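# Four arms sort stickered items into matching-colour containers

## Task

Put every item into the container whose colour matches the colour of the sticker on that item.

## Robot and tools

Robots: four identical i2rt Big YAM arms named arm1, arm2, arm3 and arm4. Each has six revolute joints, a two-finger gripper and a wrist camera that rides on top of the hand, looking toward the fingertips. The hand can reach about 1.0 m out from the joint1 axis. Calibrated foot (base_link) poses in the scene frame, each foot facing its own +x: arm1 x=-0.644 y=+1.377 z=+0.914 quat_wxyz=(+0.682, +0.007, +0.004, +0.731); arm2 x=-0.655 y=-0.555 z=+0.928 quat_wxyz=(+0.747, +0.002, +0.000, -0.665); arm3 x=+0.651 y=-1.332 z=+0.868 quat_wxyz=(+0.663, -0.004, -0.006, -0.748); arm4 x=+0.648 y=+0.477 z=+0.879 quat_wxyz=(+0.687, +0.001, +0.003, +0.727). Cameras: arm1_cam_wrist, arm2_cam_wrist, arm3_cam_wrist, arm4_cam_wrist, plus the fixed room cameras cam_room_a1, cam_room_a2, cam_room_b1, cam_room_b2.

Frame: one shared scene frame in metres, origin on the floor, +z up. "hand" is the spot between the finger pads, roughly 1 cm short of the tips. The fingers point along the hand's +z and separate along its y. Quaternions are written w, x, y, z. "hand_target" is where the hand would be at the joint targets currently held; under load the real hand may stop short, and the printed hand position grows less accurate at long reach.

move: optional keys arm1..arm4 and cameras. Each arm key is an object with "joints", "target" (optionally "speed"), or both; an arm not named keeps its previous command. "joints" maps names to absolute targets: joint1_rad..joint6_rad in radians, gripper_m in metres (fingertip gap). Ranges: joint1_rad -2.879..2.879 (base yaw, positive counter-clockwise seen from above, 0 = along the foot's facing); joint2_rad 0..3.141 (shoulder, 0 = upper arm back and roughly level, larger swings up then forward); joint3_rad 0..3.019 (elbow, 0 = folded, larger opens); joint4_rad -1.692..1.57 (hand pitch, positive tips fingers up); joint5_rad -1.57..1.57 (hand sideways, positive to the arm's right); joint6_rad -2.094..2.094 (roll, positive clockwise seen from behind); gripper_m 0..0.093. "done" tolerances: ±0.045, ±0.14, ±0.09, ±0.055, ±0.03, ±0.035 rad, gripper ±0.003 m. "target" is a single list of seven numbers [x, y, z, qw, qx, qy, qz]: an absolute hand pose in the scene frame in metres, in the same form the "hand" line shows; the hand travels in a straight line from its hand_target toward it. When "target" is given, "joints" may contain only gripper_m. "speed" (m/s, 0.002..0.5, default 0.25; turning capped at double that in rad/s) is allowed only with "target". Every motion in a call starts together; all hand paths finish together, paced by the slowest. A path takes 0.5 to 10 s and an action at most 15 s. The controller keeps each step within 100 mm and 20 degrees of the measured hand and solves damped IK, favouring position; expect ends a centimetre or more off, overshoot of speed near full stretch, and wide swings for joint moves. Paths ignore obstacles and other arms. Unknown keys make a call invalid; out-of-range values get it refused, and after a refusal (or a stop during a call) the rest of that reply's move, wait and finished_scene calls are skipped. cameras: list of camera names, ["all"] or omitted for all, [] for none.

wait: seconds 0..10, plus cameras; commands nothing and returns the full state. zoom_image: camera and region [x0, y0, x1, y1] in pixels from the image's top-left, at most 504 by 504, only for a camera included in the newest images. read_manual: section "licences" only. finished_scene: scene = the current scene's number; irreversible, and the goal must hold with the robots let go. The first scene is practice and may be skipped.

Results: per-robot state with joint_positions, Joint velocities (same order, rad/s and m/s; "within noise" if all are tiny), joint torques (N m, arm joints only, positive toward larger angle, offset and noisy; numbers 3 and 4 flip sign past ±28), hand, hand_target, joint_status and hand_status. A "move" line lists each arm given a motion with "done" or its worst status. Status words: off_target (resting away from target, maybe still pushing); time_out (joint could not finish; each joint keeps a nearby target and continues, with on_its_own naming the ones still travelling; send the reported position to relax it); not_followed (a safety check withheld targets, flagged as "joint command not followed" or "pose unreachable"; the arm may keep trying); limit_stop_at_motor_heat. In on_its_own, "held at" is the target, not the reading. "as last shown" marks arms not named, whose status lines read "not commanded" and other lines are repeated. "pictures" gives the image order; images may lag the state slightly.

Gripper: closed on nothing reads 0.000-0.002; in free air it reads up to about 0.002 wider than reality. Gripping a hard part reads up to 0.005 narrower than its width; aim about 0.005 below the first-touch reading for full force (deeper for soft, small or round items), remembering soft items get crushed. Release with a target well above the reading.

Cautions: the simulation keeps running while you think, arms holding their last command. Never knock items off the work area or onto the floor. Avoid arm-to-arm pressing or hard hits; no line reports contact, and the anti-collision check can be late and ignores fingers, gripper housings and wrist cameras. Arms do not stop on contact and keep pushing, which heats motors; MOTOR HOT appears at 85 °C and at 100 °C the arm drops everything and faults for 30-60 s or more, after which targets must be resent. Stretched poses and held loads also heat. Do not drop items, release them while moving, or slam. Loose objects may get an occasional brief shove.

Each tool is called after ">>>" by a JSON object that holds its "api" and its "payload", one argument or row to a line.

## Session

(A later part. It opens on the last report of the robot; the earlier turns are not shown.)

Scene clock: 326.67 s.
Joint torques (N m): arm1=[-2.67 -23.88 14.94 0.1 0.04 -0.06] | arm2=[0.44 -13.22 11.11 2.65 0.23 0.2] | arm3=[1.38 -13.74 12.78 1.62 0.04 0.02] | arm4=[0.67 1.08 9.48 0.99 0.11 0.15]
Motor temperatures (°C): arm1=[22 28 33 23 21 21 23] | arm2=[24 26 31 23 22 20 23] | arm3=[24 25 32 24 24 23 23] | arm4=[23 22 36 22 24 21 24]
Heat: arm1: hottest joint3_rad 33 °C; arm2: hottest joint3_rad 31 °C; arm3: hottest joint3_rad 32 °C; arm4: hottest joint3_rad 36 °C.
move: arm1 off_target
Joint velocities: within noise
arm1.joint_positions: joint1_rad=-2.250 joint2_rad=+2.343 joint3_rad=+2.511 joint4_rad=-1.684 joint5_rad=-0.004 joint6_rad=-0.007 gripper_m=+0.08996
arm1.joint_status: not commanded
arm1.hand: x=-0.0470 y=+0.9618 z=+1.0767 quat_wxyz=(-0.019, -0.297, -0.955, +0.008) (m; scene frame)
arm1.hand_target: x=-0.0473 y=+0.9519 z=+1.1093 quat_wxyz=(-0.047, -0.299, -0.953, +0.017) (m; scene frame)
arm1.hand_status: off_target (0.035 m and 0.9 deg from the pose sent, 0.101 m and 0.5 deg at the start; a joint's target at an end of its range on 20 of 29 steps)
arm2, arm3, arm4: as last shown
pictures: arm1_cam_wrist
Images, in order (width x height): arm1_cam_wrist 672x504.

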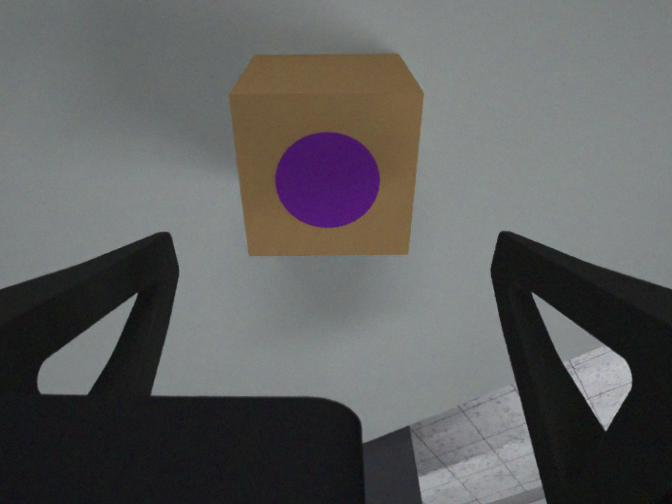

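>>> {"api": "move", "payload": {
  "arm1": {"target":[-0.335,1.162,1.105,-0.014,-0.300,-0.954,0.008]},
  "arm4": {"joints":{"joint1_rad":0.904,"joint2_rad":1.19,"joint3_rad":1.085,"joint4_rad":-0.895,"joint5_rad":0,"joint6_rad":0}},
  "cameras": ["arm4_cam_wrist"]
}}

>>> {"api": "move", "payload": {
  "arm1": {"joints":{"joint2_rad":0.55,"joint3_rad":1.4,"joint4_rad":-1.6,"joint5_rad":0,"joint6_rad":0}},
  "cameras": ["arm4_cam_wrist"]
}}

Scene clock: 342.17 s.
Joint torques (N m): arm1=[-1.9 -7.06 10.43 0.54 0.11 0.08] | arm2=[0.56 -13.22 11.11 2.66 0.23 0.21] | arm3=[1.26 -13.86 12.75 1.62 0.04 0.03] | arm4=[0.97 -10.46 10.28 1.09 0.07 0.2]
Motor temperatures (°C): arm1=[22 28 36 23 21 21 22] | arm2=[24 26 31 23 22 20 23] | arm3=[24 25 33 24 24 23 23] | arm4=[23 22 36 22 24 21 24]
Heat: arm1: hottest joint3_rad 36 °C; arm2: hottest joint3_rad 31 °C; arm3: hottest joint3_rad 33 °C; arm4: hottest joint3_rad 36 °C.
move: arm1 done; arm4 done
Joint velocities: within noise
arm1.joint_positions: joint1_rad=-2.250 joint2_rad=+1.305 joint3_rad=+1.109 joint4_rad=-1.338 joint5_rad=-0.002 joint6_rad=-0.007 gripper_m=+0.08996
arm1.joint_status: not commanded
arm1.hand: x=-0.3363 y=+1.1638 z=+1.1026 quat_wxyz=(-0.010, -0.297, -0.955, +0.006) (m; scene frame)
arm1.hand_target: x=-0.3350 y=+1.1620 z=+1.1049 quat_wxyz=(-0.014, -0.300, -0.954, +0.008) (m; scene frame)
arm1.hand_status: done (0.003 m and 0.6 deg from the pose sent, 0.352 m and 0.7 deg at the start)
arm2, arm3: as last shown
arm4.joint_positions: joint1_rad=+0.900 joint2_rad=+1.196 joint3_rad=+1.070 joint4_rad=-0.900 joint5_rad=+0.000 joint6_rad=-0.013 gripper_m=+0.09393
arm4.joint_status: all done
arm4.hand: x=+0.2792 y=+0.7397 z=+1.1298 quat_wxyz=(-0.081, +0.919, -0.286, -0.258) (m; scene frame)
arm4.hand_target: x=+0.2750 y=+0.7404 z=+1.1402 quat_wxyz=(-0.082, +0.915, -0.289, -0.270) (m; scene frame)
arm4.hand_status: not commanded
pictures: arm4_cam_wrist
Images, in order (width x height): arm4_cam_wrist 672x504.

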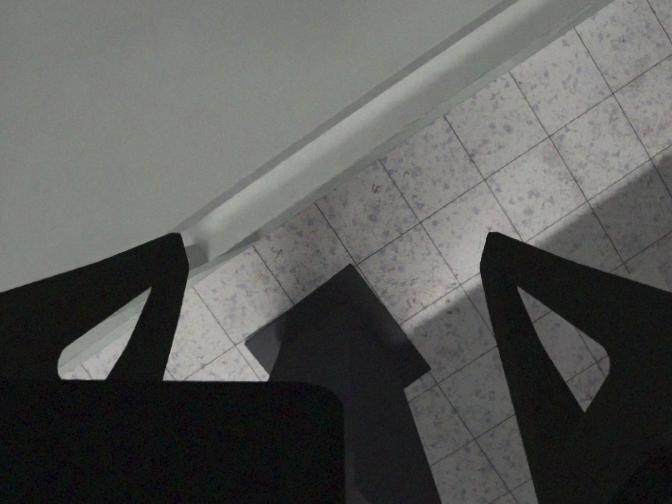

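Scene clock: 343.70 s.
Joint torques (N m): arm1=[-2.14 5.48 9.02 1.25 0.1 0.15] | arm2=[0.62 -13.16 11.12 2.65 0.23 0.21] | arm3=[1.26 -13.86 12.78 1.68 0.03 0.03] | arm4=[0.91 -10.34 10.19 0.95 0.07 0.15]
Motor temperatures (°C): arm1=[22 27 36 23 21 21 22] | arm2=[24 26 31 23 22 20 23] | arm3=[24 25 33 24 24 23 23] | arm4=[23 22 36 22 24 21 24]
Heat: arm1: hottest joint3_rad 36 °C; arm2: hottest joint3_rad 31 °C; arm3: hottest joint3_rad 33 °C; arm4: hottest joint3_rad 36 °C.
move: arm1 done
Joint velocities: within noise
arm1.joint_positions: joint1_rad=-2.250 joint2_rad=+0.540 joint3_rad=+1.393 joint4_rad=-1.592 joint5_rad=-0.002 joint6_rad=-0.007 gripper_m=+0.08996
arm1.joint_status: all done
arm1.hand: x=-0.5007 y=+1.2812 z=+1.4169 quat_wxyz=(-0.377, -0.271, -0.877, +0.123) (m; scene frame)
arm1.hand_target: x=-0.4999 y=+1.2801 z=+1.4174 quat_wxyz=(-0.373, -0.275, -0.877, +0.121) (m; scene frame)
arm1.hand_status: not commanded
arm2, arm4: as last shown
arm3.joint_positions: joint1_rad=+1.688 joint2_rad=+1.404 joint3_rad=+1.608 joint4_rad=-1.225 joint5_rad=+0.000 joint6_rad=-0.008 gripper_m=+0.09398
arm3.joint_status: not commanded
arm3.hand: x=+1.1789 y=-1.3285 z=+1.2509 quat_wxyz=(-0.272, +0.004, -0.962, +0.008) (m; scene frame)
arm3.hand_target: x=+1.1860 y=-1.3268 z=+1.2763 quat_wxyz=(-0.301, +0.002, -0.954, +0.007) (m; scene frame)
arm3.hand_status: not commanded
pictures: arm4_cam_wrist
Images, in order (width x height): arm4_cam_wrist 672x504.

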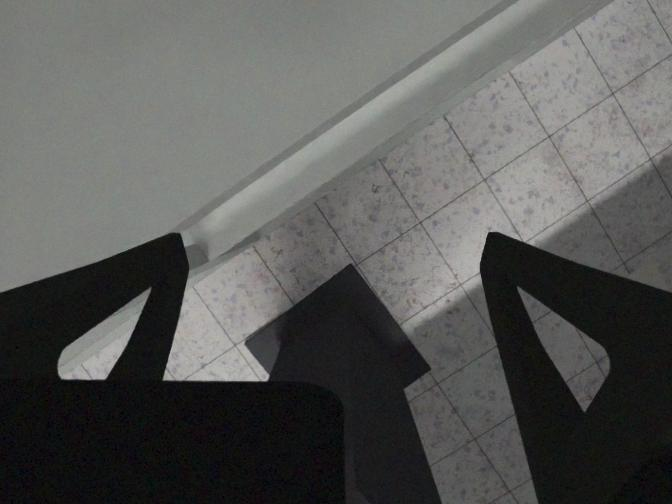

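>>> {"api": "move", "payload": {
  "arm4": {"target":[0.009,0.924,1.125,-0.0778,0.9212,-0.2905,-0.2468]},
  "cameras": ["arm4_cam_wrist"]
}}

Scene clock: 352.00 s.
Joint torques (N m): arm1=[-2.26 6.3 8.84 1.26 0.12 0.11] | arm2=[0.56 -13.27 11.1 2.65 0.23 0.2] | arm3=[1.26 -13.8 12.78 1.66 0.05 0.03] | arm4=[1.67 -23.36 13.08 0.24 0.19 0.17]
Motor temperatures (°C): arm1=[22 27 34 23 21 21 22] | arm2=[24 26 31 23 22 20 23] | arm3=[24 25 33 24 24 23 23] | arm4=[23 22 36 22 24 21 24]
Heat: arm1: hottest joint3_rad 34 °C; arm2: hottest joint3_rad 31 °C; arm3: hottest joint3_rad 33 °C; arm4: hottest joint3_rad 36 °C.
move: arm4 off_target
Joint velocities: within noise
arm1, arm3: as last shown
arm2.joint_positions: joint1_rad=-1.274 joint2_rad=+1.429 joint3_rad=+1.451 joint4_rad=-0.977 joint5_rad=+0.117 joint6_rad=+0.161 gripper_m=+0.09397
arm2.joint_status: not commanded
arm2.hand: x=-1.1754 y=-0.7623 z=+1.2503 quat_wxyz=(-0.031, -0.946, -0.103, +0.305) (m; scene frame)
arm2.hand_target: x=-1.1804 y=-0.7628 z=+1.2353 quat_wxyz=(-0.029, -0.949, -0.096, +0.298) (m; scene frame)
arm2.hand_status: not commanded
arm4.joint_positions: joint1_rad=+0.900 joint2_rad=+2.090 joint3_rad=+2.162 joint4_rad=-1.137 joint5_rad=+0.004 joint6_rad=-0.012 gripper_m=+0.09393
arm4.joint_status: not commanded
arm4.hand: x=+0.0214 y=+0.9223 z=+1.1184 quat_wxyz=(-0.077, +0.924, -0.288, -0.239) (m; scene frame)
arm4.hand_target: x=+0.0097 y=+0.9236 z=+1.1250 quat_wxyz=(-0.078, +0.921, -0.291, -0.248) (m; scene frame)
arm4.hand_status: off_target (0.014 m and 1.0 deg from the pose sent, 0.327 m and 1.5 deg at the start)
pictures: arm4_cam_wrist
Images, in order (width x height): arm4_cam_wrist 672x504.

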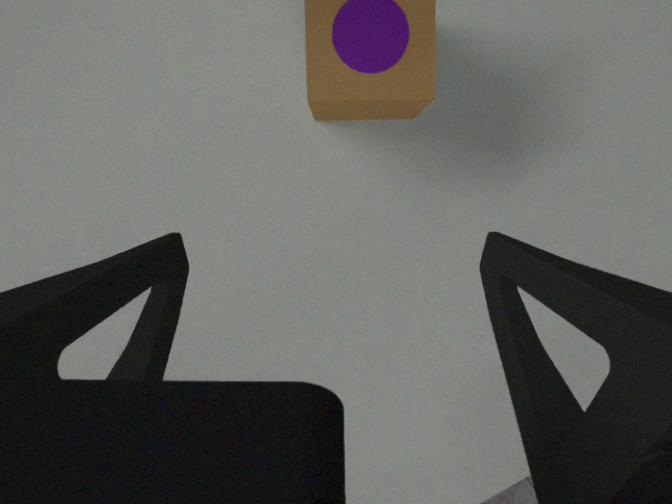

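>>> {"api": "move", "payload": {
  "arm4": {"target":[-0.008,0.951,1.10,-0.0778,0.9212,-0.2905,-0.2468]},
  "cameras": ["arm4_cam_wrist"]
}}

Scene clock: 363.13 s.
Joint torques (N m): arm1=[-1.49 5.83 8.92 1.24 0.1 0.12] | arm2=[0.56 -13.27 11.14 2.65 0.23 0.21] | arm3=[1.2 -13.86 12.77 1.65 0.05 0.03] | arm4=[0.03 -24.7 13.12 0.35 -0.01 0.04]
Motor temperatures (°C): arm1=[21 27 33 23 21 21 22] | arm2=[24 26 31 23 22 20 23] | arm3=[24 25 33 24 24 23 23] | arm4=[23 23 38 22 24 21 24]
Heat: arm1: hottest joint3_rad 33 °C; arm2: hottest joint3_rad 31 °C; arm3: hottest joint3_rad 33 °C; arm4: hottest joint3_rad 38 °C.
move: arm4 off_target
Joint velocities: within noise
arm1, arm2, arm3: as last shown
arm4.joint_positions: joint1_rad=+0.900 joint2_rad=+2.196 joint3_rad=+2.282 joint4_rad=-1.148 joint5_rad=+0.002 joint6_rad=-0.012 gripper_m=+0.09393
arm4.joint_status: not commanded
arm4.hand: x=-0.0035 y=+0.9394 z=+1.0961 quat_wxyz=(-0.076, +0.924, -0.288, -0.241) (m; scene frame)
arm4.hand_target: x=-0.0072 y=+0.9506 z=+1.1000 quat_wxyz=(-0.078, +0.921, -0.291, -0.248) (m; scene frame)
arm4.hand_status: off_target (0.013 m and 0.8 deg from the pose sent, 0.045 m and 1.0 deg at the start)
pictures: arm4_cam_wrist
Images, in order (width x height): arm4_cam_wrist 672x504.

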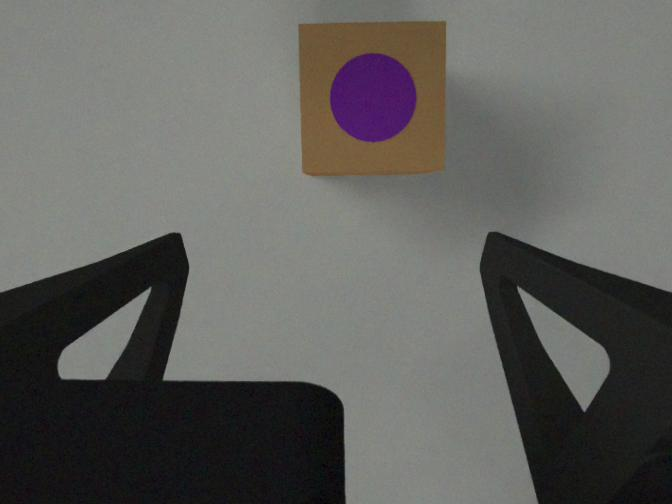

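>>> {"api": "move", "payload": {
  "arm4": {"target":[-0.042,0.998,1.026,-0.0778,0.9212,-0.2905,-0.2468],"speed":0.15},
  "cameras": ["arm4_cam_wrist"]
}}

Scene clock: 371.90 s.
Joint torques (N m): arm1=[-1.61 5.83 8.88 1.32 0.09 0.11] | arm2=[0.62 -13.16 11.14 2.65 0.23 0.2] | arm3=[1.38 -13.86 12.74 1.62 0.04 0.03] | arm4=[0.85 -26.11 12.82 0.34 -0.03 -0.09]
Motor temperatures (°C): arm1=[21 27 33 23 21 21 22] | arm2=[24 26 31 23 22 20 23] | arm3=[24 25 33 24 24 23 23] | arm4=[23 25 38 22 24 21 24]
Heat: arm1: hottest joint3_rad 33 °C; arm2: hottest joint3_rad 31 °C; arm3: hottest joint3_rad 33 °C; arm4: hottest joint3_rad 38 °C.
move: arm4 done
Joint velocities: within noise
arm1, arm2, arm3: as last shown
arm4.joint_positions: joint1_rad=+0.872 joint2_rad=+2.441 joint3_rad=+2.550 joint4_rad=-1.160 joint5_rad=-0.010 joint6_rad=-0.021 gripper_m=+0.09393
arm4.joint_status: not commanded
arm4.hand: x=-0.0380 y=+0.9904 z=+1.0312 quat_wxyz=(-0.077, +0.920, -0.295, -0.246) (m; scene frame)
arm4.hand_target: x=-0.0414 y=+0.9975 z=+1.0260 quat_wxyz=(-0.078, +0.921, -0.290, -0.248) (m; scene frame)
arm4.hand_status: done (0.010 m and 0.6 deg from the pose sent, 0.099 m and 0.8 deg at the start)
pictures: arm4_cam_wrist
Images, in order (width x height): arm4_cam_wrist 672x504.

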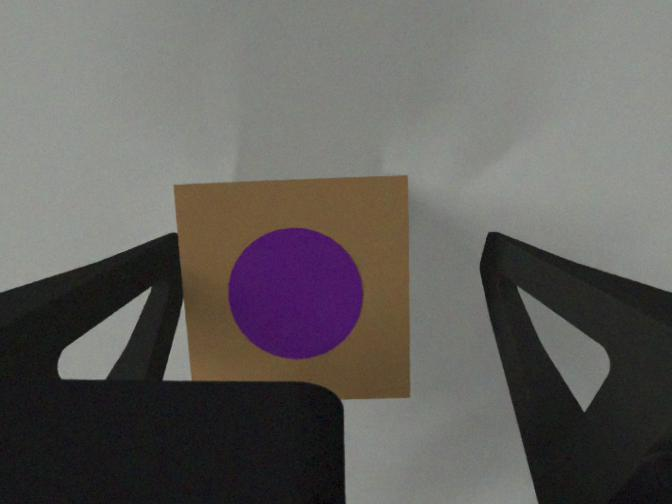

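>>> {"api": "move", "payload": {
  "arm4": {"joints":{"gripper_m":0.045}},
  "cameras": ["arm4_cam_wrist"]
}}

Scene clock: 376.50 s.
Joint torques (N m): arm1=[-1.44 6.59 8.96 1.09 0.08 0.15] | arm2=[0.62 -13.16 11.08 2.63 0.23 0.2] | arm3=[1.44 -13.74 12.75 1.63 0.03 0.02] | arm4=[0.56 -26.4 12.83 0.43 0.03 -0.07]
Motor temperatures (°C): arm1=[21 26 32 23 21 21 22] | arm2=[24 26 31 23 22 20 23] | arm3=[24 25 33 24 24 23 23] | arm4=[23 25 38 22 24 21 24]
Heat: arm1: hottest joint3_rad 32 °C; arm2: hottest joint3_rad 31 °C; arm3: hottest joint3_rad 33 °C; arm4: hottest joint3_rad 38 °C.
move: arm4 off_target
Joint velocities: within noise
arm1, arm2, arm3: as last shown
arm4.joint_positions: joint1_rad=+0.872 joint2_rad=+2.441 joint3_rad=+2.550 joint4_rad=-1.160 joint5_rad=-0.012 joint6_rad=-0.023 gripper_m=+0.05313
arm4.joint_status: gripper_m off_target (ended at +0.05316, target +0.04500)
arm4.hand: x=-0.0382 y=+0.9902 z=+1.0312 quat_wxyz=(-0.076, +0.920, -0.294, -0.246) (m; scene frame)
arm4.hand_target: x=-0.0414 y=+0.9976 z=+1.0260 quat_wxyz=(-0.078, +0.921, -0.290, -0.248) (m; scene frame)
arm4.hand_status: not commanded
pictures: arm4_cam_wrist
Images, in order (width x height): arm4_cam_wrist 672x504.

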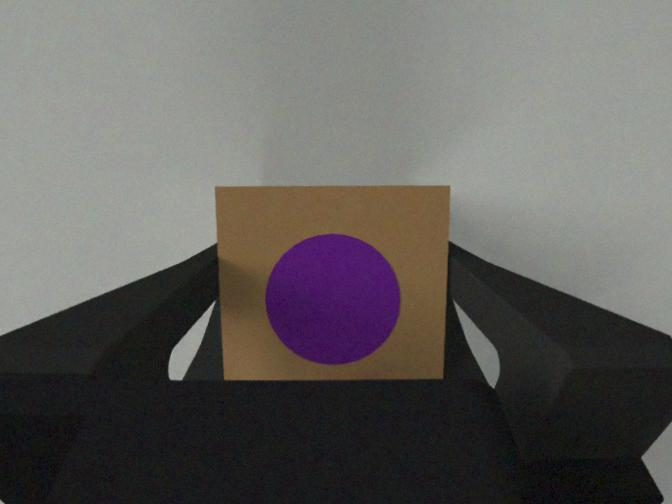

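>>> {"api": "move", "payload": {
  "arm4": {"target": [-0.03, 0.98, 1.10, -0.0778, 0.9212, -0.2905, -0.2468]},
  "arm2": {"joints": {"gripper_m": 0.09}},
  "cameras": ["arm4_cam_wrist", "arm2_cam_wrist"]
}}

Scene clock: 416.73 s.
Joint torques (N m): arm1=[-1.67 6.01 8.88 1.25 0.09 0.07] | arm2=[0.5 -13.04 11.15 2.62 0.23 0.2] | arm3=[1.26 -13.68 12.75 1.68 0.05 0.03] | arm4=[1.44 -30.62 13.27 0.21 0.18 0]
Motor temperatures (°C): arm1=[21 26 31 23 21 21 22] | arm2=[24 26 31 23 22 20 23] | arm3=[24 25 33 24 24 23 23] | arm4=[23 27 40 22 24 21 26]
Heat: arm1: hottest joint3_rad 31 °C; arm2: hottest joint3_rad 31 °C; arm3: hottest joint3_rad 33 °C; arm4: hottest joint3_rad 40 °C.
move: arm2 done; arm4 off_target
Joint velocities: within noise
arm1, arm3: as last shown
arm2.joint_positions: joint1_rad=-1.274 joint2_rad=+1.429 joint3_rad=+1.451 joint4_rad=-0.977 joint5_rad=+0.117 joint6_rad=+0.161 gripper_m=+0.09012
arm2.joint_status: all done
arm2.hand: x=-1.1754 y=-0.7623 z=+1.2503 quat_wxyz=(-0.031, -0.946, -0.103, +0.305) (m; scene frame)
arm2.hand_target: x=-1.1804 y=-0.7628 z=+1.2353 quat_wxyz=(-0.029, -0.949, -0.096, +0.298) (m; scene frame)
arm2.hand_status: not commanded
arm4.joint_positions: joint1_rad=+0.872 joint2_rad=+2.440 joint3_rad=+2.644 joint4_rad=-1.314 joint5_rad=-0.012 joint6_rad=-0.023 gripper_m=+0.05313
arm4.joint_status: not commanded
arm4.hand: x=-0.0231 y=+0.9791 z=+1.0608 quat_wxyz=(-0.067, +0.927, -0.296, -0.219) (m; scene frame)
arm4.hand_target: x=-0.0285 y=+0.9789 z=+1.0996 quat_wxyz=(-0.078, +0.921, -0.291, -0.248) (m; scene frame)
arm4.hand_status: off_target (0.040 m and 3.5 deg from the pose sent, 0.070 m and 0.5 deg at the start)
pictures: arm2_cam_wrist, arm4_cam_wrist
Images, in order (width x height): arm2_cam_wrist 672x504, arm4_cam_wrist 672x504.

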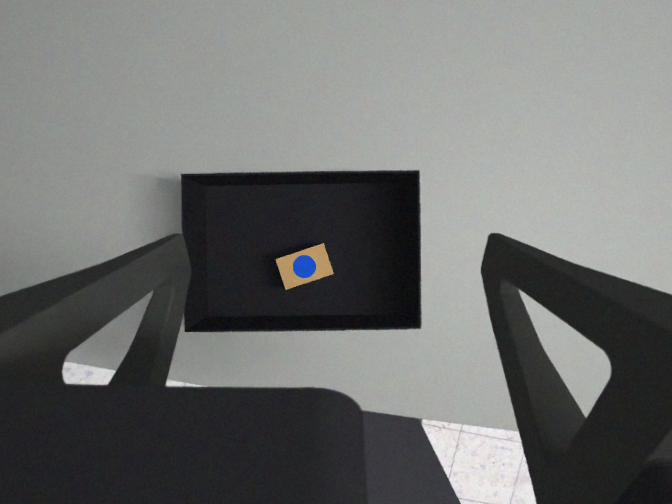

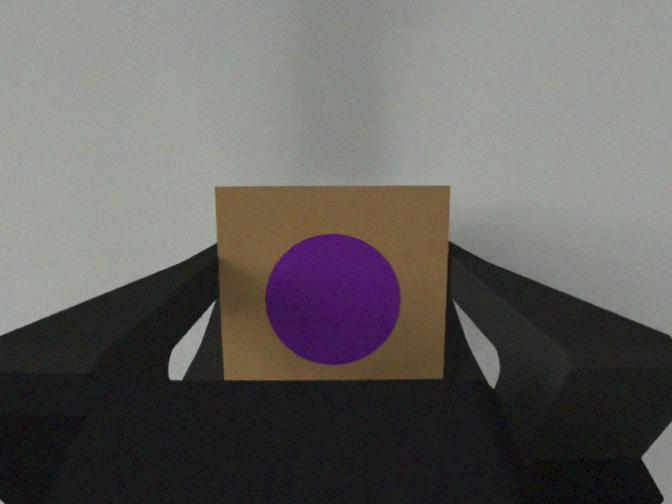

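>>> {"api": "move", "payload": {
  "arm4": {"target": [0.275, 0.740, 1.15, -0.082, 0.915, -0.289, -0.27]},
  "arm2": {"joints": {"joint1_rad": -1.233, "joint2_rad": 1.825, "joint3_rad": 0.983, "joint4_rad": -0.163, "joint5_rad": 0, "joint6_rad": 0.05}},
  "cameras": ["arm2_cam_wrist"]
}}

>>> {"api": "move", "payload": {
  "arm4": {"joints": {"joint2_rad": 0.55, "joint3_rad": 1.4, "joint4_rad": -1.6, "joint5_rad": 0, "joint6_rad": 0}},
  "cameras": []
}}

Scene clock: 447.10 s.
Joint torques (N m): arm1=[-1.61 6.12 8.9 1.29 0.07 0.12] | arm2=[0.73 -17.73 10.09 2.47 -0.11 -0.07] | arm3=[1.32 -13.8 12.79 1.65 0.05 0.03] | arm4=[1.44 -9.29 9.22 0.66 0.2 0.19]
Motor temperatures (°C): arm1=[21 25 31 23 21 21 22] | arm2=[24 26 32 23 22 20 23] | arm3=[24 25 33 24 24 23 23] | arm4=[23 33 45 22 24 21 26]
Heat: arm1: hottest joint3_rad 31 °C; arm2: hottest joint3_rad 32 °C; arm3: hottest joint3_rad 33 °C; arm4: hottest joint3_rad 45 °C.
move: arm2 done; arm4 done
Joint velocities: within noise
arm1, arm3: as last shown
arm2.joint_positions: joint1_rad=-1.233 joint2_rad=+1.828 joint3_rad=+0.961 joint4_rad=-0.179 joint5_rad=+0.002 joint6_rad=+0.064 gripper_m=+0.09011
arm2.joint_status: all done
arm2.hand: x=-1.1532 y=-0.7979 z=+0.9019 quat_wxyz=(-0.064, -0.948, -0.188, +0.250) (m; scene frame)
arm2.hand_target: x=-1.1663 y=-0.8049 z=+0.9137 quat_wxyz=(-0.068, -0.941, -0.193, +0.269) (m; scene frame)
arm2.hand_status: not commanded
arm4.joint_positions: joint1_rad=+0.896 joint2_rad=+1.181 joint3_rad=+1.109 joint4_rad=-0.915 joint5_rad=-0.004 joint6_rad=-0.013 gripper_m=+0.05313
arm4.joint_status: not commanded
arm4.hand: x=+0.2764 y=+0.7432 z=+1.1536 quat_wxyz=(-0.085, +0.914, -0.286, -0.276) (m; scene frame)
arm4.hand_target: x=+0.2751 y=+0.7400 z=+1.1499 quat_wxyz=(-0.082, +0.915, -0.289, -0.270) (m; scene frame)
arm4.hand_status: done (0.005 m and 0.9 deg from the pose sent, 0.392 m and 6.3 deg at the start)
pictures: arm2_cam_wrist
Images, in order (width x height): arm2_cam_wrist 672x504.

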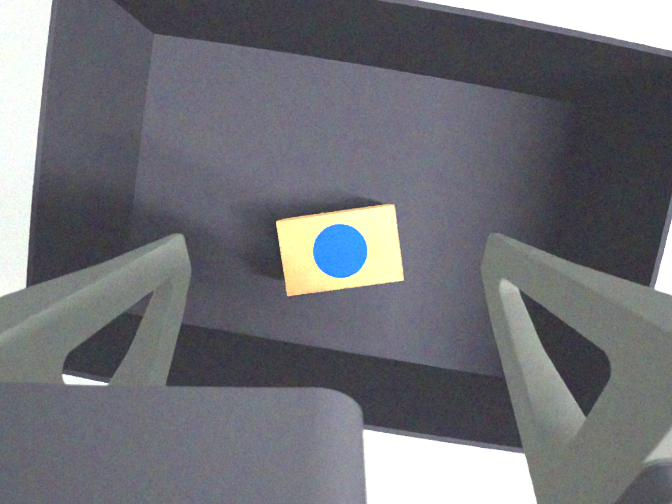

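Scene clock: 448.63 s.
Joint torques (N m): arm1=[-1.96 6.07 8.77 1.32 0.07 0.11] | arm2=[0.62 -17.73 10.06 2.47 -0.12 -0.07] | arm3=[1.38 -13.68 12.79 1.66 0.03 0.02] | arm4=[1.14 3.43 6.98 0.88 0.19 0.16]
Motor temperatures (°C): arm1=[21 25 31 23 21 21 22] | arm2=[24 26 32 23 22 20 23] | arm3=[24 25 33 24 24 23 23] | arm4=[23 32 45 22 24 21 26]
Heat: arm1: hottest joint3_rad 31 °C; arm2: hottest joint3_rad 32 °C; arm3: hottest joint3_rad 33 °C; arm4: hottest joint3_rad 45 °C.
move: arm4 done
Joint velocities: within noise
arm1, arm2, arm3: as last shown
arm4.joint_positions: joint1_rad=+0.896 joint2_rad=+0.552 joint3_rad=+1.398 joint4_rad=-1.590 joint5_rad=-0.003 joint6_rad=-0.013 gripper_m=+0.05313
arm4.joint_status: all done
arm4.hand: x=+0.5125 y=+0.5770 z=+1.3859 quat_wxyz=(-0.121, +0.874, -0.273, -0.384) (m; scene frame)
arm4.hand_target: x=+0.5141 y=+0.5747 z=+1.3852 quat_wxyz=(-0.118, +0.874, -0.276, -0.382) (m; scene frame)
arm4.hand_status: not commanded
pictures: none
No camera images: "cameras" was empty.

>>> {"api": "move", "payload": {
  "arm4": {"joints": {"joint1_rad": -1.156}},
  "arm2": {"joints": {"joint1_rad": -1.233, "joint2_rad": 2.18, "joint3_rad": 1.0, "joint4_rad": 0.18, "joint5_rad": 0, "joint6_rad": 0.05}},
  "cameras": ["arm2_cam_wrist"]
}}

>>> {"api": "move", "payload": {
  "arm4": {"joints": {"joint2_rad": 1.637, "joint3_rad": 0.993, "joint4_rad": -0.361}},
  "cameras": ["arm4_cam_wrist"]
}}

Scene clock: 462.47 s.
Joint torques (N m): arm1=[-1.9 5.25 8.77 1.22 0.06 0.14] | arm2=[0.67 -19.25 6.67 2.5 -0.11 -0.08] | arm3=[1.26 -13.74 12.77 1.61 0.04 0.03] | arm4=[0.44 3.08 6.97 0.85 0.14 0.17]
Motor temperatures (°C): arm1=[21 25 31 23 21 21 22] | arm2=[24 26 33 23 22 20 23] | arm3=[24 25 33 24 24 23 23] | arm4=[23 29 42 22 24 21 26]
Heat: arm1: hottest joint3_rad 31 °C; arm2: hottest joint3_rad 33 °C; arm3: hottest joint3_rad 33 °C; arm4: hottest joint3_rad 42 °C.
move: arm2 done; arm4 done
Joint velocities: within noise
arm1.joint_positions: joint1_rad=-2.250 joint2_rad=+0.540 joint3_rad=+1.393 joint4_rad=-1.592 joint5_rad=-0.002 joint6_rad=-0.007 gripper_m=+0.08996
arm1.joint_status: not commanded
arm1.hand: x=-0.5007 y=+1.2812 z=+1.4169 quat_wxyz=(-0.377, -0.271, -0.877, +0.123) (m; scene frame)
arm1.hand_target: x=-0.4999 y=+1.2801 z=+1.4174 quat_wxyz=(-0.373, -0.275, -0.877, +0.121) (m; scene frame)
arm1.hand_status: not commanded
arm2.joint_positions: joint1_rad=-1.233 joint2_rad=+2.181 joint3_rad=+0.984 joint4_rad=+0.163 joint5_rad=+0.002 joint6_rad=+0.064 gripper_m=+0.09011
arm2.joint_status: all done
arm2.hand: x=-1.1579 y=-0.7999 z=+0.7615 quat_wxyz=(-0.066, -0.946, -0.187, +0.255) (m; scene frame)
arm2.hand_target: x=-1.1693 y=-0.8059 z=+0.7683 quat_wxyz=(-0.069, -0.940, -0.193, +0.271) (m; scene frame)
arm2.hand_status: not commanded
arm3.joint_positions: joint1_rad=+1.688 joint2_rad=+1.404 joint3_rad=+1.608 joint4_rad=-1.225 joint5_rad=+0.000 joint6_rad=-0.008 gripper_m=+0.09398
arm3.joint_status: not commanded
arm3.hand: x=+1.1789 y=-1.3285 z=+1.2509 quat_wxyz=(-0.272, +0.004, -0.962, +0.008) (m; scene frame)
arm3.hand_target: x=+1.1860 y=-1.3268 z=+1.2763 quat_wxyz=(-0.301, +0.002, -0.954, +0.007) (m; scene frame)
arm3.hand_status: not commanded
arm4.joint_positions: joint1_rad=-1.151 joint2_rad=+0.552 joint3_rad=+1.398 joint4_rad=-1.591 joint5_rad=-0.001 joint6_rad=-0.013 gripper_m=+0.05314
arm4.joint_status: all done
arm4.hand: x=+0.8005 y=+0.5563 z=+1.3845 quat_wxyz=(-0.388, +0.223, -0.890, -0.092) (m; scene frame)
arm4.hand_target: x=+0.7988 y=+0.5543 z=+1.3839 quat_wxyz=(-0.386, +0.215, -0.893, -0.092) (m; scene frame)
arm4.hand_status: not commanded
pictures: arm2_cam_wrist
Images, in order (width x height): arm2_cam_wrist 672x504.

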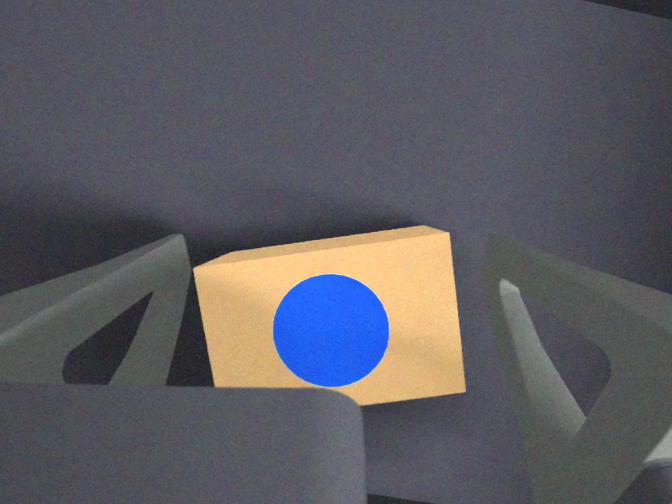

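Scene clock: 464.13 s.
Joint torques (N m): arm1=[-1.96 5.95 8.87 1.31 0.1 0.12] | arm2=[0.79 -19.37 6.67 2.51 -0.11 -0.07] | arm3=[1.26 -13.8 12.79 1.63 0.04 0.03] | arm4=[0.32 -14.56 7.92 1.48 0.15 0.17]
Motor temperatures (°C): arm1=[21 25 31 23 21 21 22] | arm2=[24 26 32 23 22 20 23] | arm3=[24 25 34 24 24 23 23] | arm4=[23 29 41 22 24 21 26]
Heat: arm1: hottest joint3_rad 31 °C; arm2: hottest joint3_rad 32 °C; arm3: hottest joint3_rad 34 °C; arm4: hottest joint3_rad 41 °C.
move: arm4 done
Joint velocities: within noise
arm1, arm2, arm3: as last shown
arm4.joint_positions: joint1_rad=-1.151 joint2_rad=+1.630 joint3_rad=+0.985 joint4_rad=-0.379 joint5_rad=-0.001 joint6_rad=-0.013 gripper_m=+0.05314
arm4.joint_status: all done
arm4.hand: x=+1.1328 y=+0.7274 z=+0.9409 quat_wxyz=(-0.260, +0.234, -0.935, -0.061) (m; scene frame)
arm4.hand_target: x=+1.1401 y=+0.7278 z=+0.9428 quat_wxyz=(-0.269, +0.225, -0.934, -0.064) (m; scene frame)
arm4.hand_status: not commanded
pictures: arm4_cam_wrist
Images, in order (width x height): arm4_cam_wrist 672x504.

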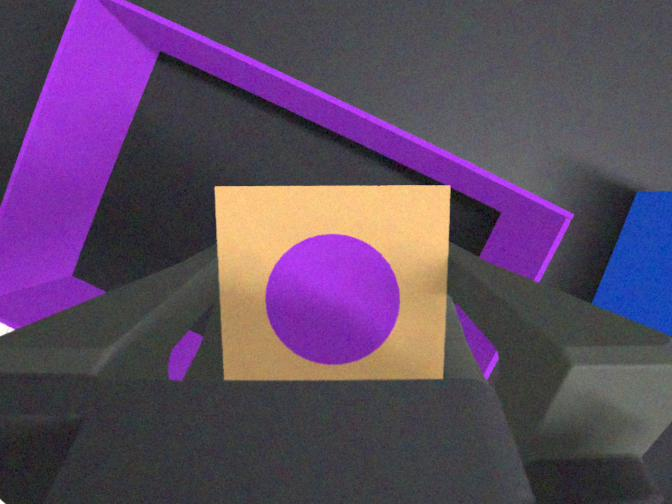

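>>> {"api": "move", "payload": {
  "arm2": {"joints": {"joint2_rad": 2.188, "joint3_rad": 0.955, "joint4_rad": 0.22}},
  "arm4": {"joints": {"joint1_rad": -1.096, "joint2_rad": 2.0185, "joint3_rad": 1.003, "joint4_rad": 0.01}},
  "cameras": ["arm2_cam_wrist", "arm4_cam_wrist"]
}}

Scene clock: 482.20 s.
Joint torques (N m): arm1=[-2.2 6.18 8.91 1.51 0.07 0.08] | arm2=[0.67 -18.49 4.4 2.61 -0.11 -0.07] | arm3=[1.26 -13.8 12.83 1.63 0.04 0.03] | arm4=[0.91 -19.66 6.16 1.5 0.12 0.12]
Motor temperatures (°C): arm1=[21 25 31 23 21 21 22] | arm2=[24 27 31 23 22 20 23] | arm3=[24 25 34 24 24 23 23] | arm4=[23 28 38 22 24 21 27]
Heat: arm1: hottest joint3_rad 31 °C; arm2: hottest joint3_rad 31 °C; arm3: hottest joint3_rad 34 °C; arm4: hottest joint3_rad 38 °C.
move: arm2 done; arm4 done
Joint velocities: within noise
arm1, arm3: as last shown
arm2.joint_positions: joint1_rad=-1.233 joint2_rad=+2.181 joint3_rad=+0.964 joint4_rad=+0.202 joint5_rad=+0.002 joint6_rad=+0.064 gripper_m=+0.09011
arm2.joint_status: all done
arm2.hand: x=-1.1550 y=-0.7985 z=+0.7612 quat_wxyz=(-0.068, -0.944, -0.187, +0.264) (m; scene frame)
arm2.hand_target: x=-1.1517 y=-0.7972 z=+0.7573 quat_wxyz=(-0.067, -0.942, -0.194, +0.265) (m; scene frame)
arm2.hand_status: not commanded
arm4.joint_positions: joint1_rad=-1.093 joint2_rad=+2.029 joint3_rad=+0.985 joint4_rad=-0.008 joint5_rad=-0.001 joint6_rad=-0.013 gripper_m=+0.05314
arm4.joint_status: all done
arm4.hand: x=+1.1331 y=+0.7643 z=+0.7720 quat_wxyz=(-0.245, +0.262, -0.931, -0.066) (m; scene frame)
arm4.hand_target: x=+1.1478 y=+0.7704 z=+0.7859 quat_wxyz=(-0.267, +0.252, -0.927, -0.072) (m; scene frame)
arm4.hand_status: not commanded
pictures: arm2_cam_wrist, arm4_cam_wrist
Images, in order (width x height): arm2_cam_wrist 672x504, arm4_cam_wrist 672x504.

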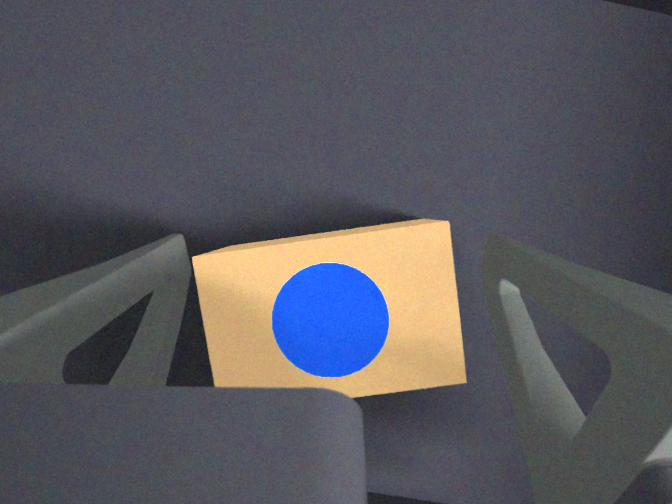

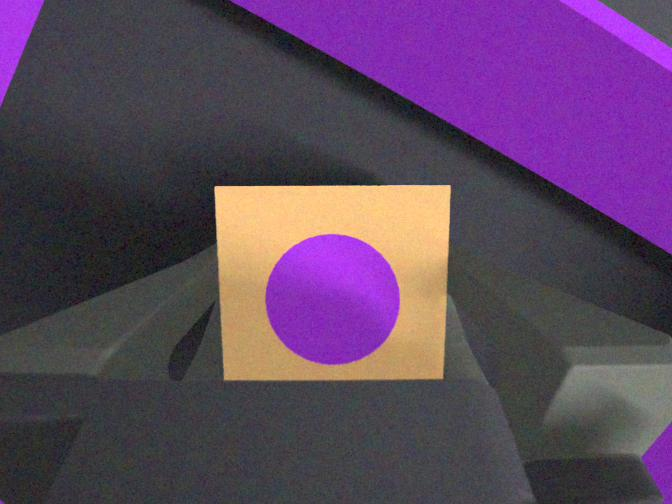

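>>> {"api": "move", "payload": {
  "arm2": {"target": [-1.137, -0.790, 0.745, -0.067, -0.942, -0.194, 0.265]},
  "arm4": {"target": [1.1478, 0.7704, 0.770, -0.267, 0.252, -0.927, -0.072]},
  "cameras": ["arm2_cam_wrist", "arm4_cam_wrist"]
}}

Scene clock: 488.30 s.
Joint torques (N m): arm1=[-2.14 6.07 8.9 1.33 0.06 0.07] | arm2=[0.73 -16.62 3.7 2.48 -0.11 -0.07] | arm3=[1.32 -13.74 12.75 1.65 0.04 0.03] | arm4=[0.26 -16.09 6.3 1.48 0.13 0.17]
Motor temperatures (°C): arm1=[21 25 31 23 21 21 22] | arm2=[24 27 30 23 22 20 23] | arm3=[24 25 34 24 24 23 23] | arm4=[23 28 37 22 24 21 27]
Heat: arm1: hottest joint3_rad 31 °C; arm2: hottest joint3_rad 30 °C; arm3: hottest joint3_rad 34 °C; arm4: hottest joint3_rad 37 °C.
move: arm2 off_target; arm4 off_target
Joint velocities: within noise
arm1, arm3: as last shown
arm2.joint_positions: joint1_rad=-1.233 joint2_rad=+2.181 joint3_rad=+0.928 joint4_rad=+0.262 joint5_rad=+0.002 joint6_rad=+0.064 gripper_m=+0.09011
arm2.joint_status: not commanded
arm2.hand: x=-1.1478 y=-0.7949 z=+0.7598 quat_wxyz=(-0.071, -0.940, -0.186, +0.275) (m; scene frame)
arm2.hand_target: x=-1.1368 y=-0.7899 z=+0.7455 quat_wxyz=(-0.067, -0.942, -0.194, +0.265) (m; scene frame)
arm2.hand_status: off_target (0.019 m and 1.5 deg from the pose sent, 0.026 m and 0.8 deg at the start)
arm4.joint_positions: joint1_rad=-1.093 joint2_rad=+2.029 joint3_rad=+0.985 joint4_rad=+0.030 joint5_rad=-0.001 joint6_rad=-0.013 gripper_m=+0.05314
arm4.joint_status: not commanded
arm4.hand: x=+1.1399 y=+0.7684 z=+0.7767 quat_wxyz=(-0.263, +0.260, -0.926, -0.071) (m; scene frame)
arm4.hand_target: x=+1.1475 y=+0.7702 z=+0.7702 quat_wxyz=(-0.267, +0.252, -0.927, -0.072) (m; scene frame)
arm4.hand_status: off_target (0.011 m and 1.1 deg from the pose sent, 0.016 m and 2.9 deg at the start)
pictures: arm2_cam_wrist, arm4_cam_wrist
Images, in order (width x height): arm2_cam_wrist 672x504, arm4_cam_wrist 672x504.

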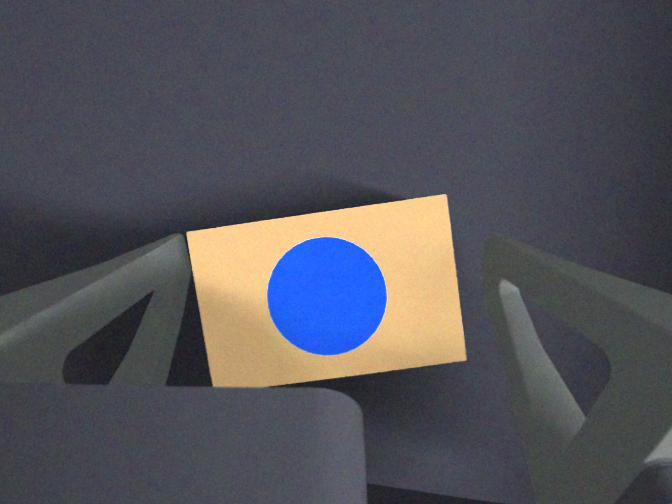

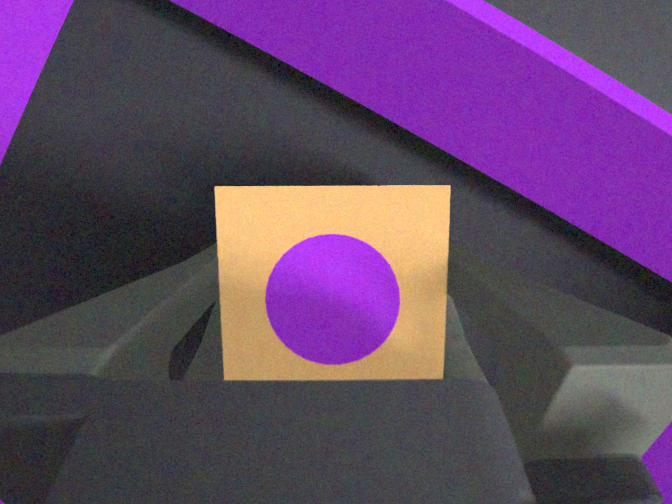

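>>> {"api": "move", "payload": {
  "arm2": {"joints": {"gripper_m": 0.052}},
  "arm4": {"joints": {"joint2_rad": 2.065, "joint4_rad": 0.04}},
  "cameras": ["arm2_cam_wrist", "arm4_cam_wrist"]
}}

Scene clock: 495.73 s.
Joint torques (N m): arm1=[-1.73 5.48 9.02 1.28 0.09 0.11] | arm2=[0.62 -16.56 3.77 2.48 -0.11 -0.08] | arm3=[1.32 -13.8 12.75 1.63 0.05 0.02] | arm4=[0.15 -16.15 6.15 1.09 0.16 0.22]
Motor temperatures (°C): arm1=[21 25 31 23 21 21 22] | arm2=[24 27 30 23 22 20 23] | arm3=[24 25 34 24 24 23 23] | arm4=[23 27 36 22 24 21 27]
Heat: arm1: hottest joint3_rad 31 °C; arm2: hottest joint3_rad 30 °C; arm3: hottest joint3_rad 34 °C; arm4: hottest joint3_rad 36 °C.
move: arm2 off_target; arm4 done
Joint velocities: within noise
arm1, arm3: as last shown
arm2.joint_positions: joint1_rad=-1.233 joint2_rad=+2.181 joint3_rad=+0.927 joint4_rad=+0.263 joint5_rad=+0.002 joint6_rad=+0.063 gripper_m=+0.07038
arm2.joint_status: gripper_m off_target (ended at +0.07041, target +0.05200)
arm2.hand: x=-1.1478 y=-0.7949 z=+0.7599 quat_wxyz=(-0.071, -0.940, -0.186, +0.276) (m; scene frame)
arm2.hand_target: x=-1.1367 y=-0.7898 z=+0.7455 quat_wxyz=(-0.067, -0.942, -0.194, +0.265) (m; scene frame)
arm2.hand_status: not commanded
arm4.joint_positions: joint1_rad=-1.093 joint2_rad=+2.040 joint3_rad=+0.985 joint4_rad=+0.030 joint5_rad=-0.001 joint6_rad=-0.013 gripper_m=+0.05314
arm4.joint_status: all done
arm4.hand: x=+1.1378 y=+0.7671 z=+0.7709 quat_wxyz=(-0.258, +0.261, -0.928, -0.069) (m; scene frame)
arm4.hand_target: x=+1.1441 y=+0.7682 z=+0.7642 quat_wxyz=(-0.259, +0.253, -0.930, -0.070) (m; scene frame)
arm4.hand_status: not commanded
pictures: arm2_cam_wrist, arm4_cam_wrist
Images, in order (width x height): arm2_cam_wrist 672x504, arm4_cam_wrist 672x504.

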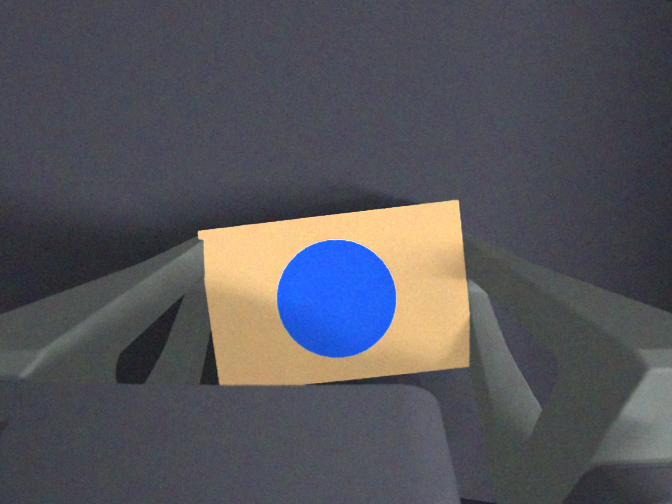

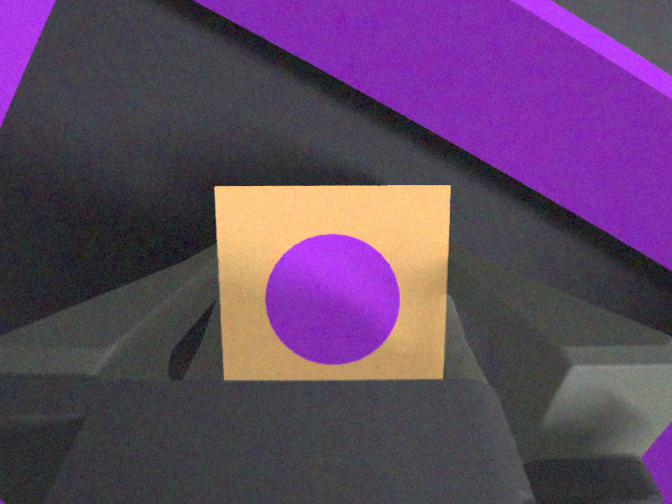

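>>> {"api": "move", "payload": {
  "arm2": {"joints": {"gripper_m": 0.09}},
  "arm4": {"joints": {"joint2_rad": 2.078}},
  "cameras": []
}}

>>> {"api": "move", "payload": {
  "arm2": {"target": [-1.137, -0.79, 0.745, -0.0735, -0.9261, -0.2743, 0.2481]},
  "cameras": ["arm2_cam_wrist", "arm4_cam_wrist"]
}}

Scene clock: 507.30 s.
Joint torques (N m): arm1=[-1.9 5.95 8.96 1.24 0.1 0.15] | arm2=[0.62 -16.67 3.73 2.48 -0.1 -0.07] | arm3=[1.32 -13.74 12.77 1.65 0.04 0.03] | arm4=[0.15 -16.85 6 1.16 0.16 0.17]
Motor temperatures (°C): arm1=[21 25 31 23 21 21 22] | arm2=[24 27 29 23 22 20 23] | arm3=[24 25 34 24 24 23 23] | arm4=[23 26 34 22 24 21 27]
Heat: arm1: hottest joint3_rad 31 °C; arm2: hottest joint3_rad 29 °C; arm3: hottest joint3_rad 34 °C; arm4: hottest joint3_rad 34 °C.
move: arm2 done; arm4 done
Joint velocities: within noise
arm1, arm3: as last shown
arm2.joint_positions: joint1_rad=-1.233 joint2_rad=+2.181 joint3_rad=+0.927 joint4_rad=+0.263 joint5_rad=+0.002 joint6_rad=+0.063 gripper_m=+0.08992
arm2.joint_status: all done
arm2.hand: x=-1.1478 y=-0.7949 z=+0.7599 quat_wxyz=(-0.071, -0.940, -0.186, +0.276) (m; scene frame)
arm2.hand_target: x=-1.1367 y=-0.7898 z=+0.7455 quat_wxyz=(-0.067, -0.942, -0.194, +0.265) (m; scene frame)
arm2.hand_status: not commanded
arm4.joint_positions: joint1_rad=-1.093 joint2_rad=+2.054 joint3_rad=+0.985 joint4_rad=+0.030 joint5_rad=-0.001 joint6_rad=-0.013 gripper_m=+0.05314
arm4.joint_status: all done
arm4.hand: x=+1.1349 y=+0.7654 z=+0.7634 quat_wxyz=(-0.251, +0.261, -0.930, -0.067) (m; scene frame)
arm4.hand_target: x=+1.1413 y=+0.7666 z=+0.7570 quat_wxyz=(-0.253, +0.253, -0.931, -0.068) (m; scene frame)
arm4.hand_status: not commanded
pictures: none
No camera images: "cameras" was empty.

Scene clock: 508.50 s.
Joint torques (N m): arm1=[-2.02 5.95 8.94 1.37 0.07 0.13] | arm2=[-0.09 -16.79 5.26 1.1 -0.24 -0.11] | arm3=[1.2 -13.63 12.77 1.66 0.04 0.03] | arm4=[0.03 -16.56 6.05 1.24 0.14 0.18]
Motor temperatures (°C): arm1=[21 25 31 23 21 21 22] | arm2=[24 27 29 23 22 20 23] | arm3=[24 25 34 24 24 23 23] | arm4=[23 26 34 22 24 21 27]
Heat: arm1: hottest joint3_rad 31 °C; arm2: hottest joint3_rad 29 °C; arm3: hottest joint3_rad 34 °C; arm4: hottest joint3_rad 34 °C.
move: arm2 off_target
Joint velocities: within noise
arm1, arm3, arm4: as last shown
arm2.joint_positions: joint1_rad=-1.248 joint2_rad=+2.181 joint3_rad=+0.927 joint4_rad=+0.238 joint5_rad=-0.071 joint6_rad=-0.105 gripper_m=+0.08992
arm2.joint_status: not commanded
arm2.hand: x=-1.1412 y=-0.7965 z=+0.7570 quat_wxyz=(-0.078, -0.923, -0.268, +0.263) (m; scene frame)
arm2.hand_target: x=-1.1367 y=-0.7899 z=+0.7453 quat_wxyz=(-0.074, -0.926, -0.274, +0.248) (m; scene frame)
arm2.hand_status: off_target (0.014 m and 2.0 deg from the pose sent, 0.019 m and 10.7 deg at the start)
pictures: arm2_cam_wrist, arm4_cam_wrist
Images, in order (width x height): arm2_cam_wrist 672x504, arm4_cam_wrist 672x504.

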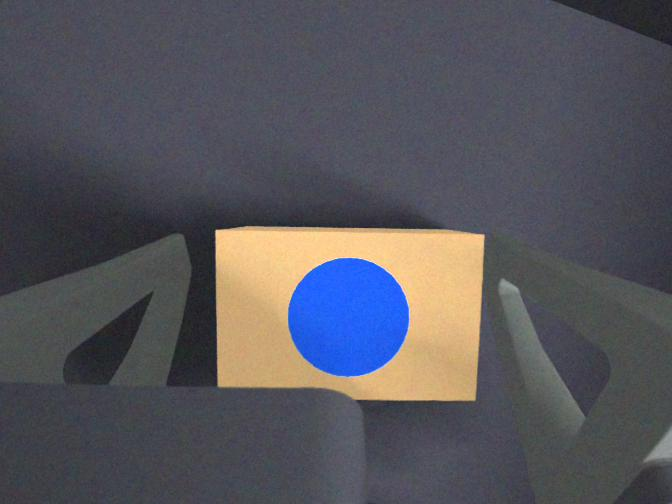

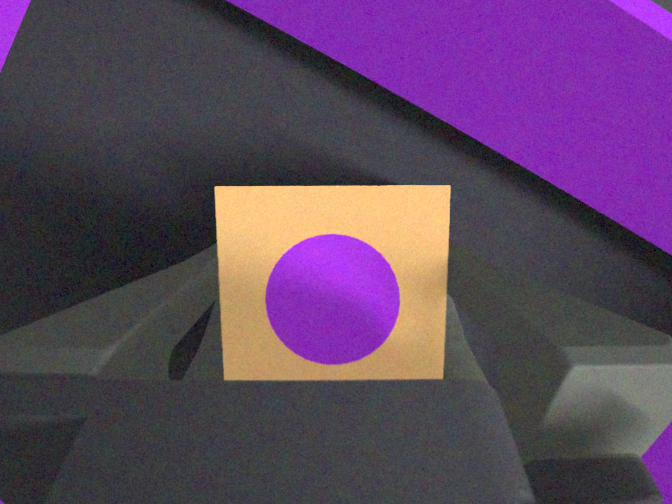

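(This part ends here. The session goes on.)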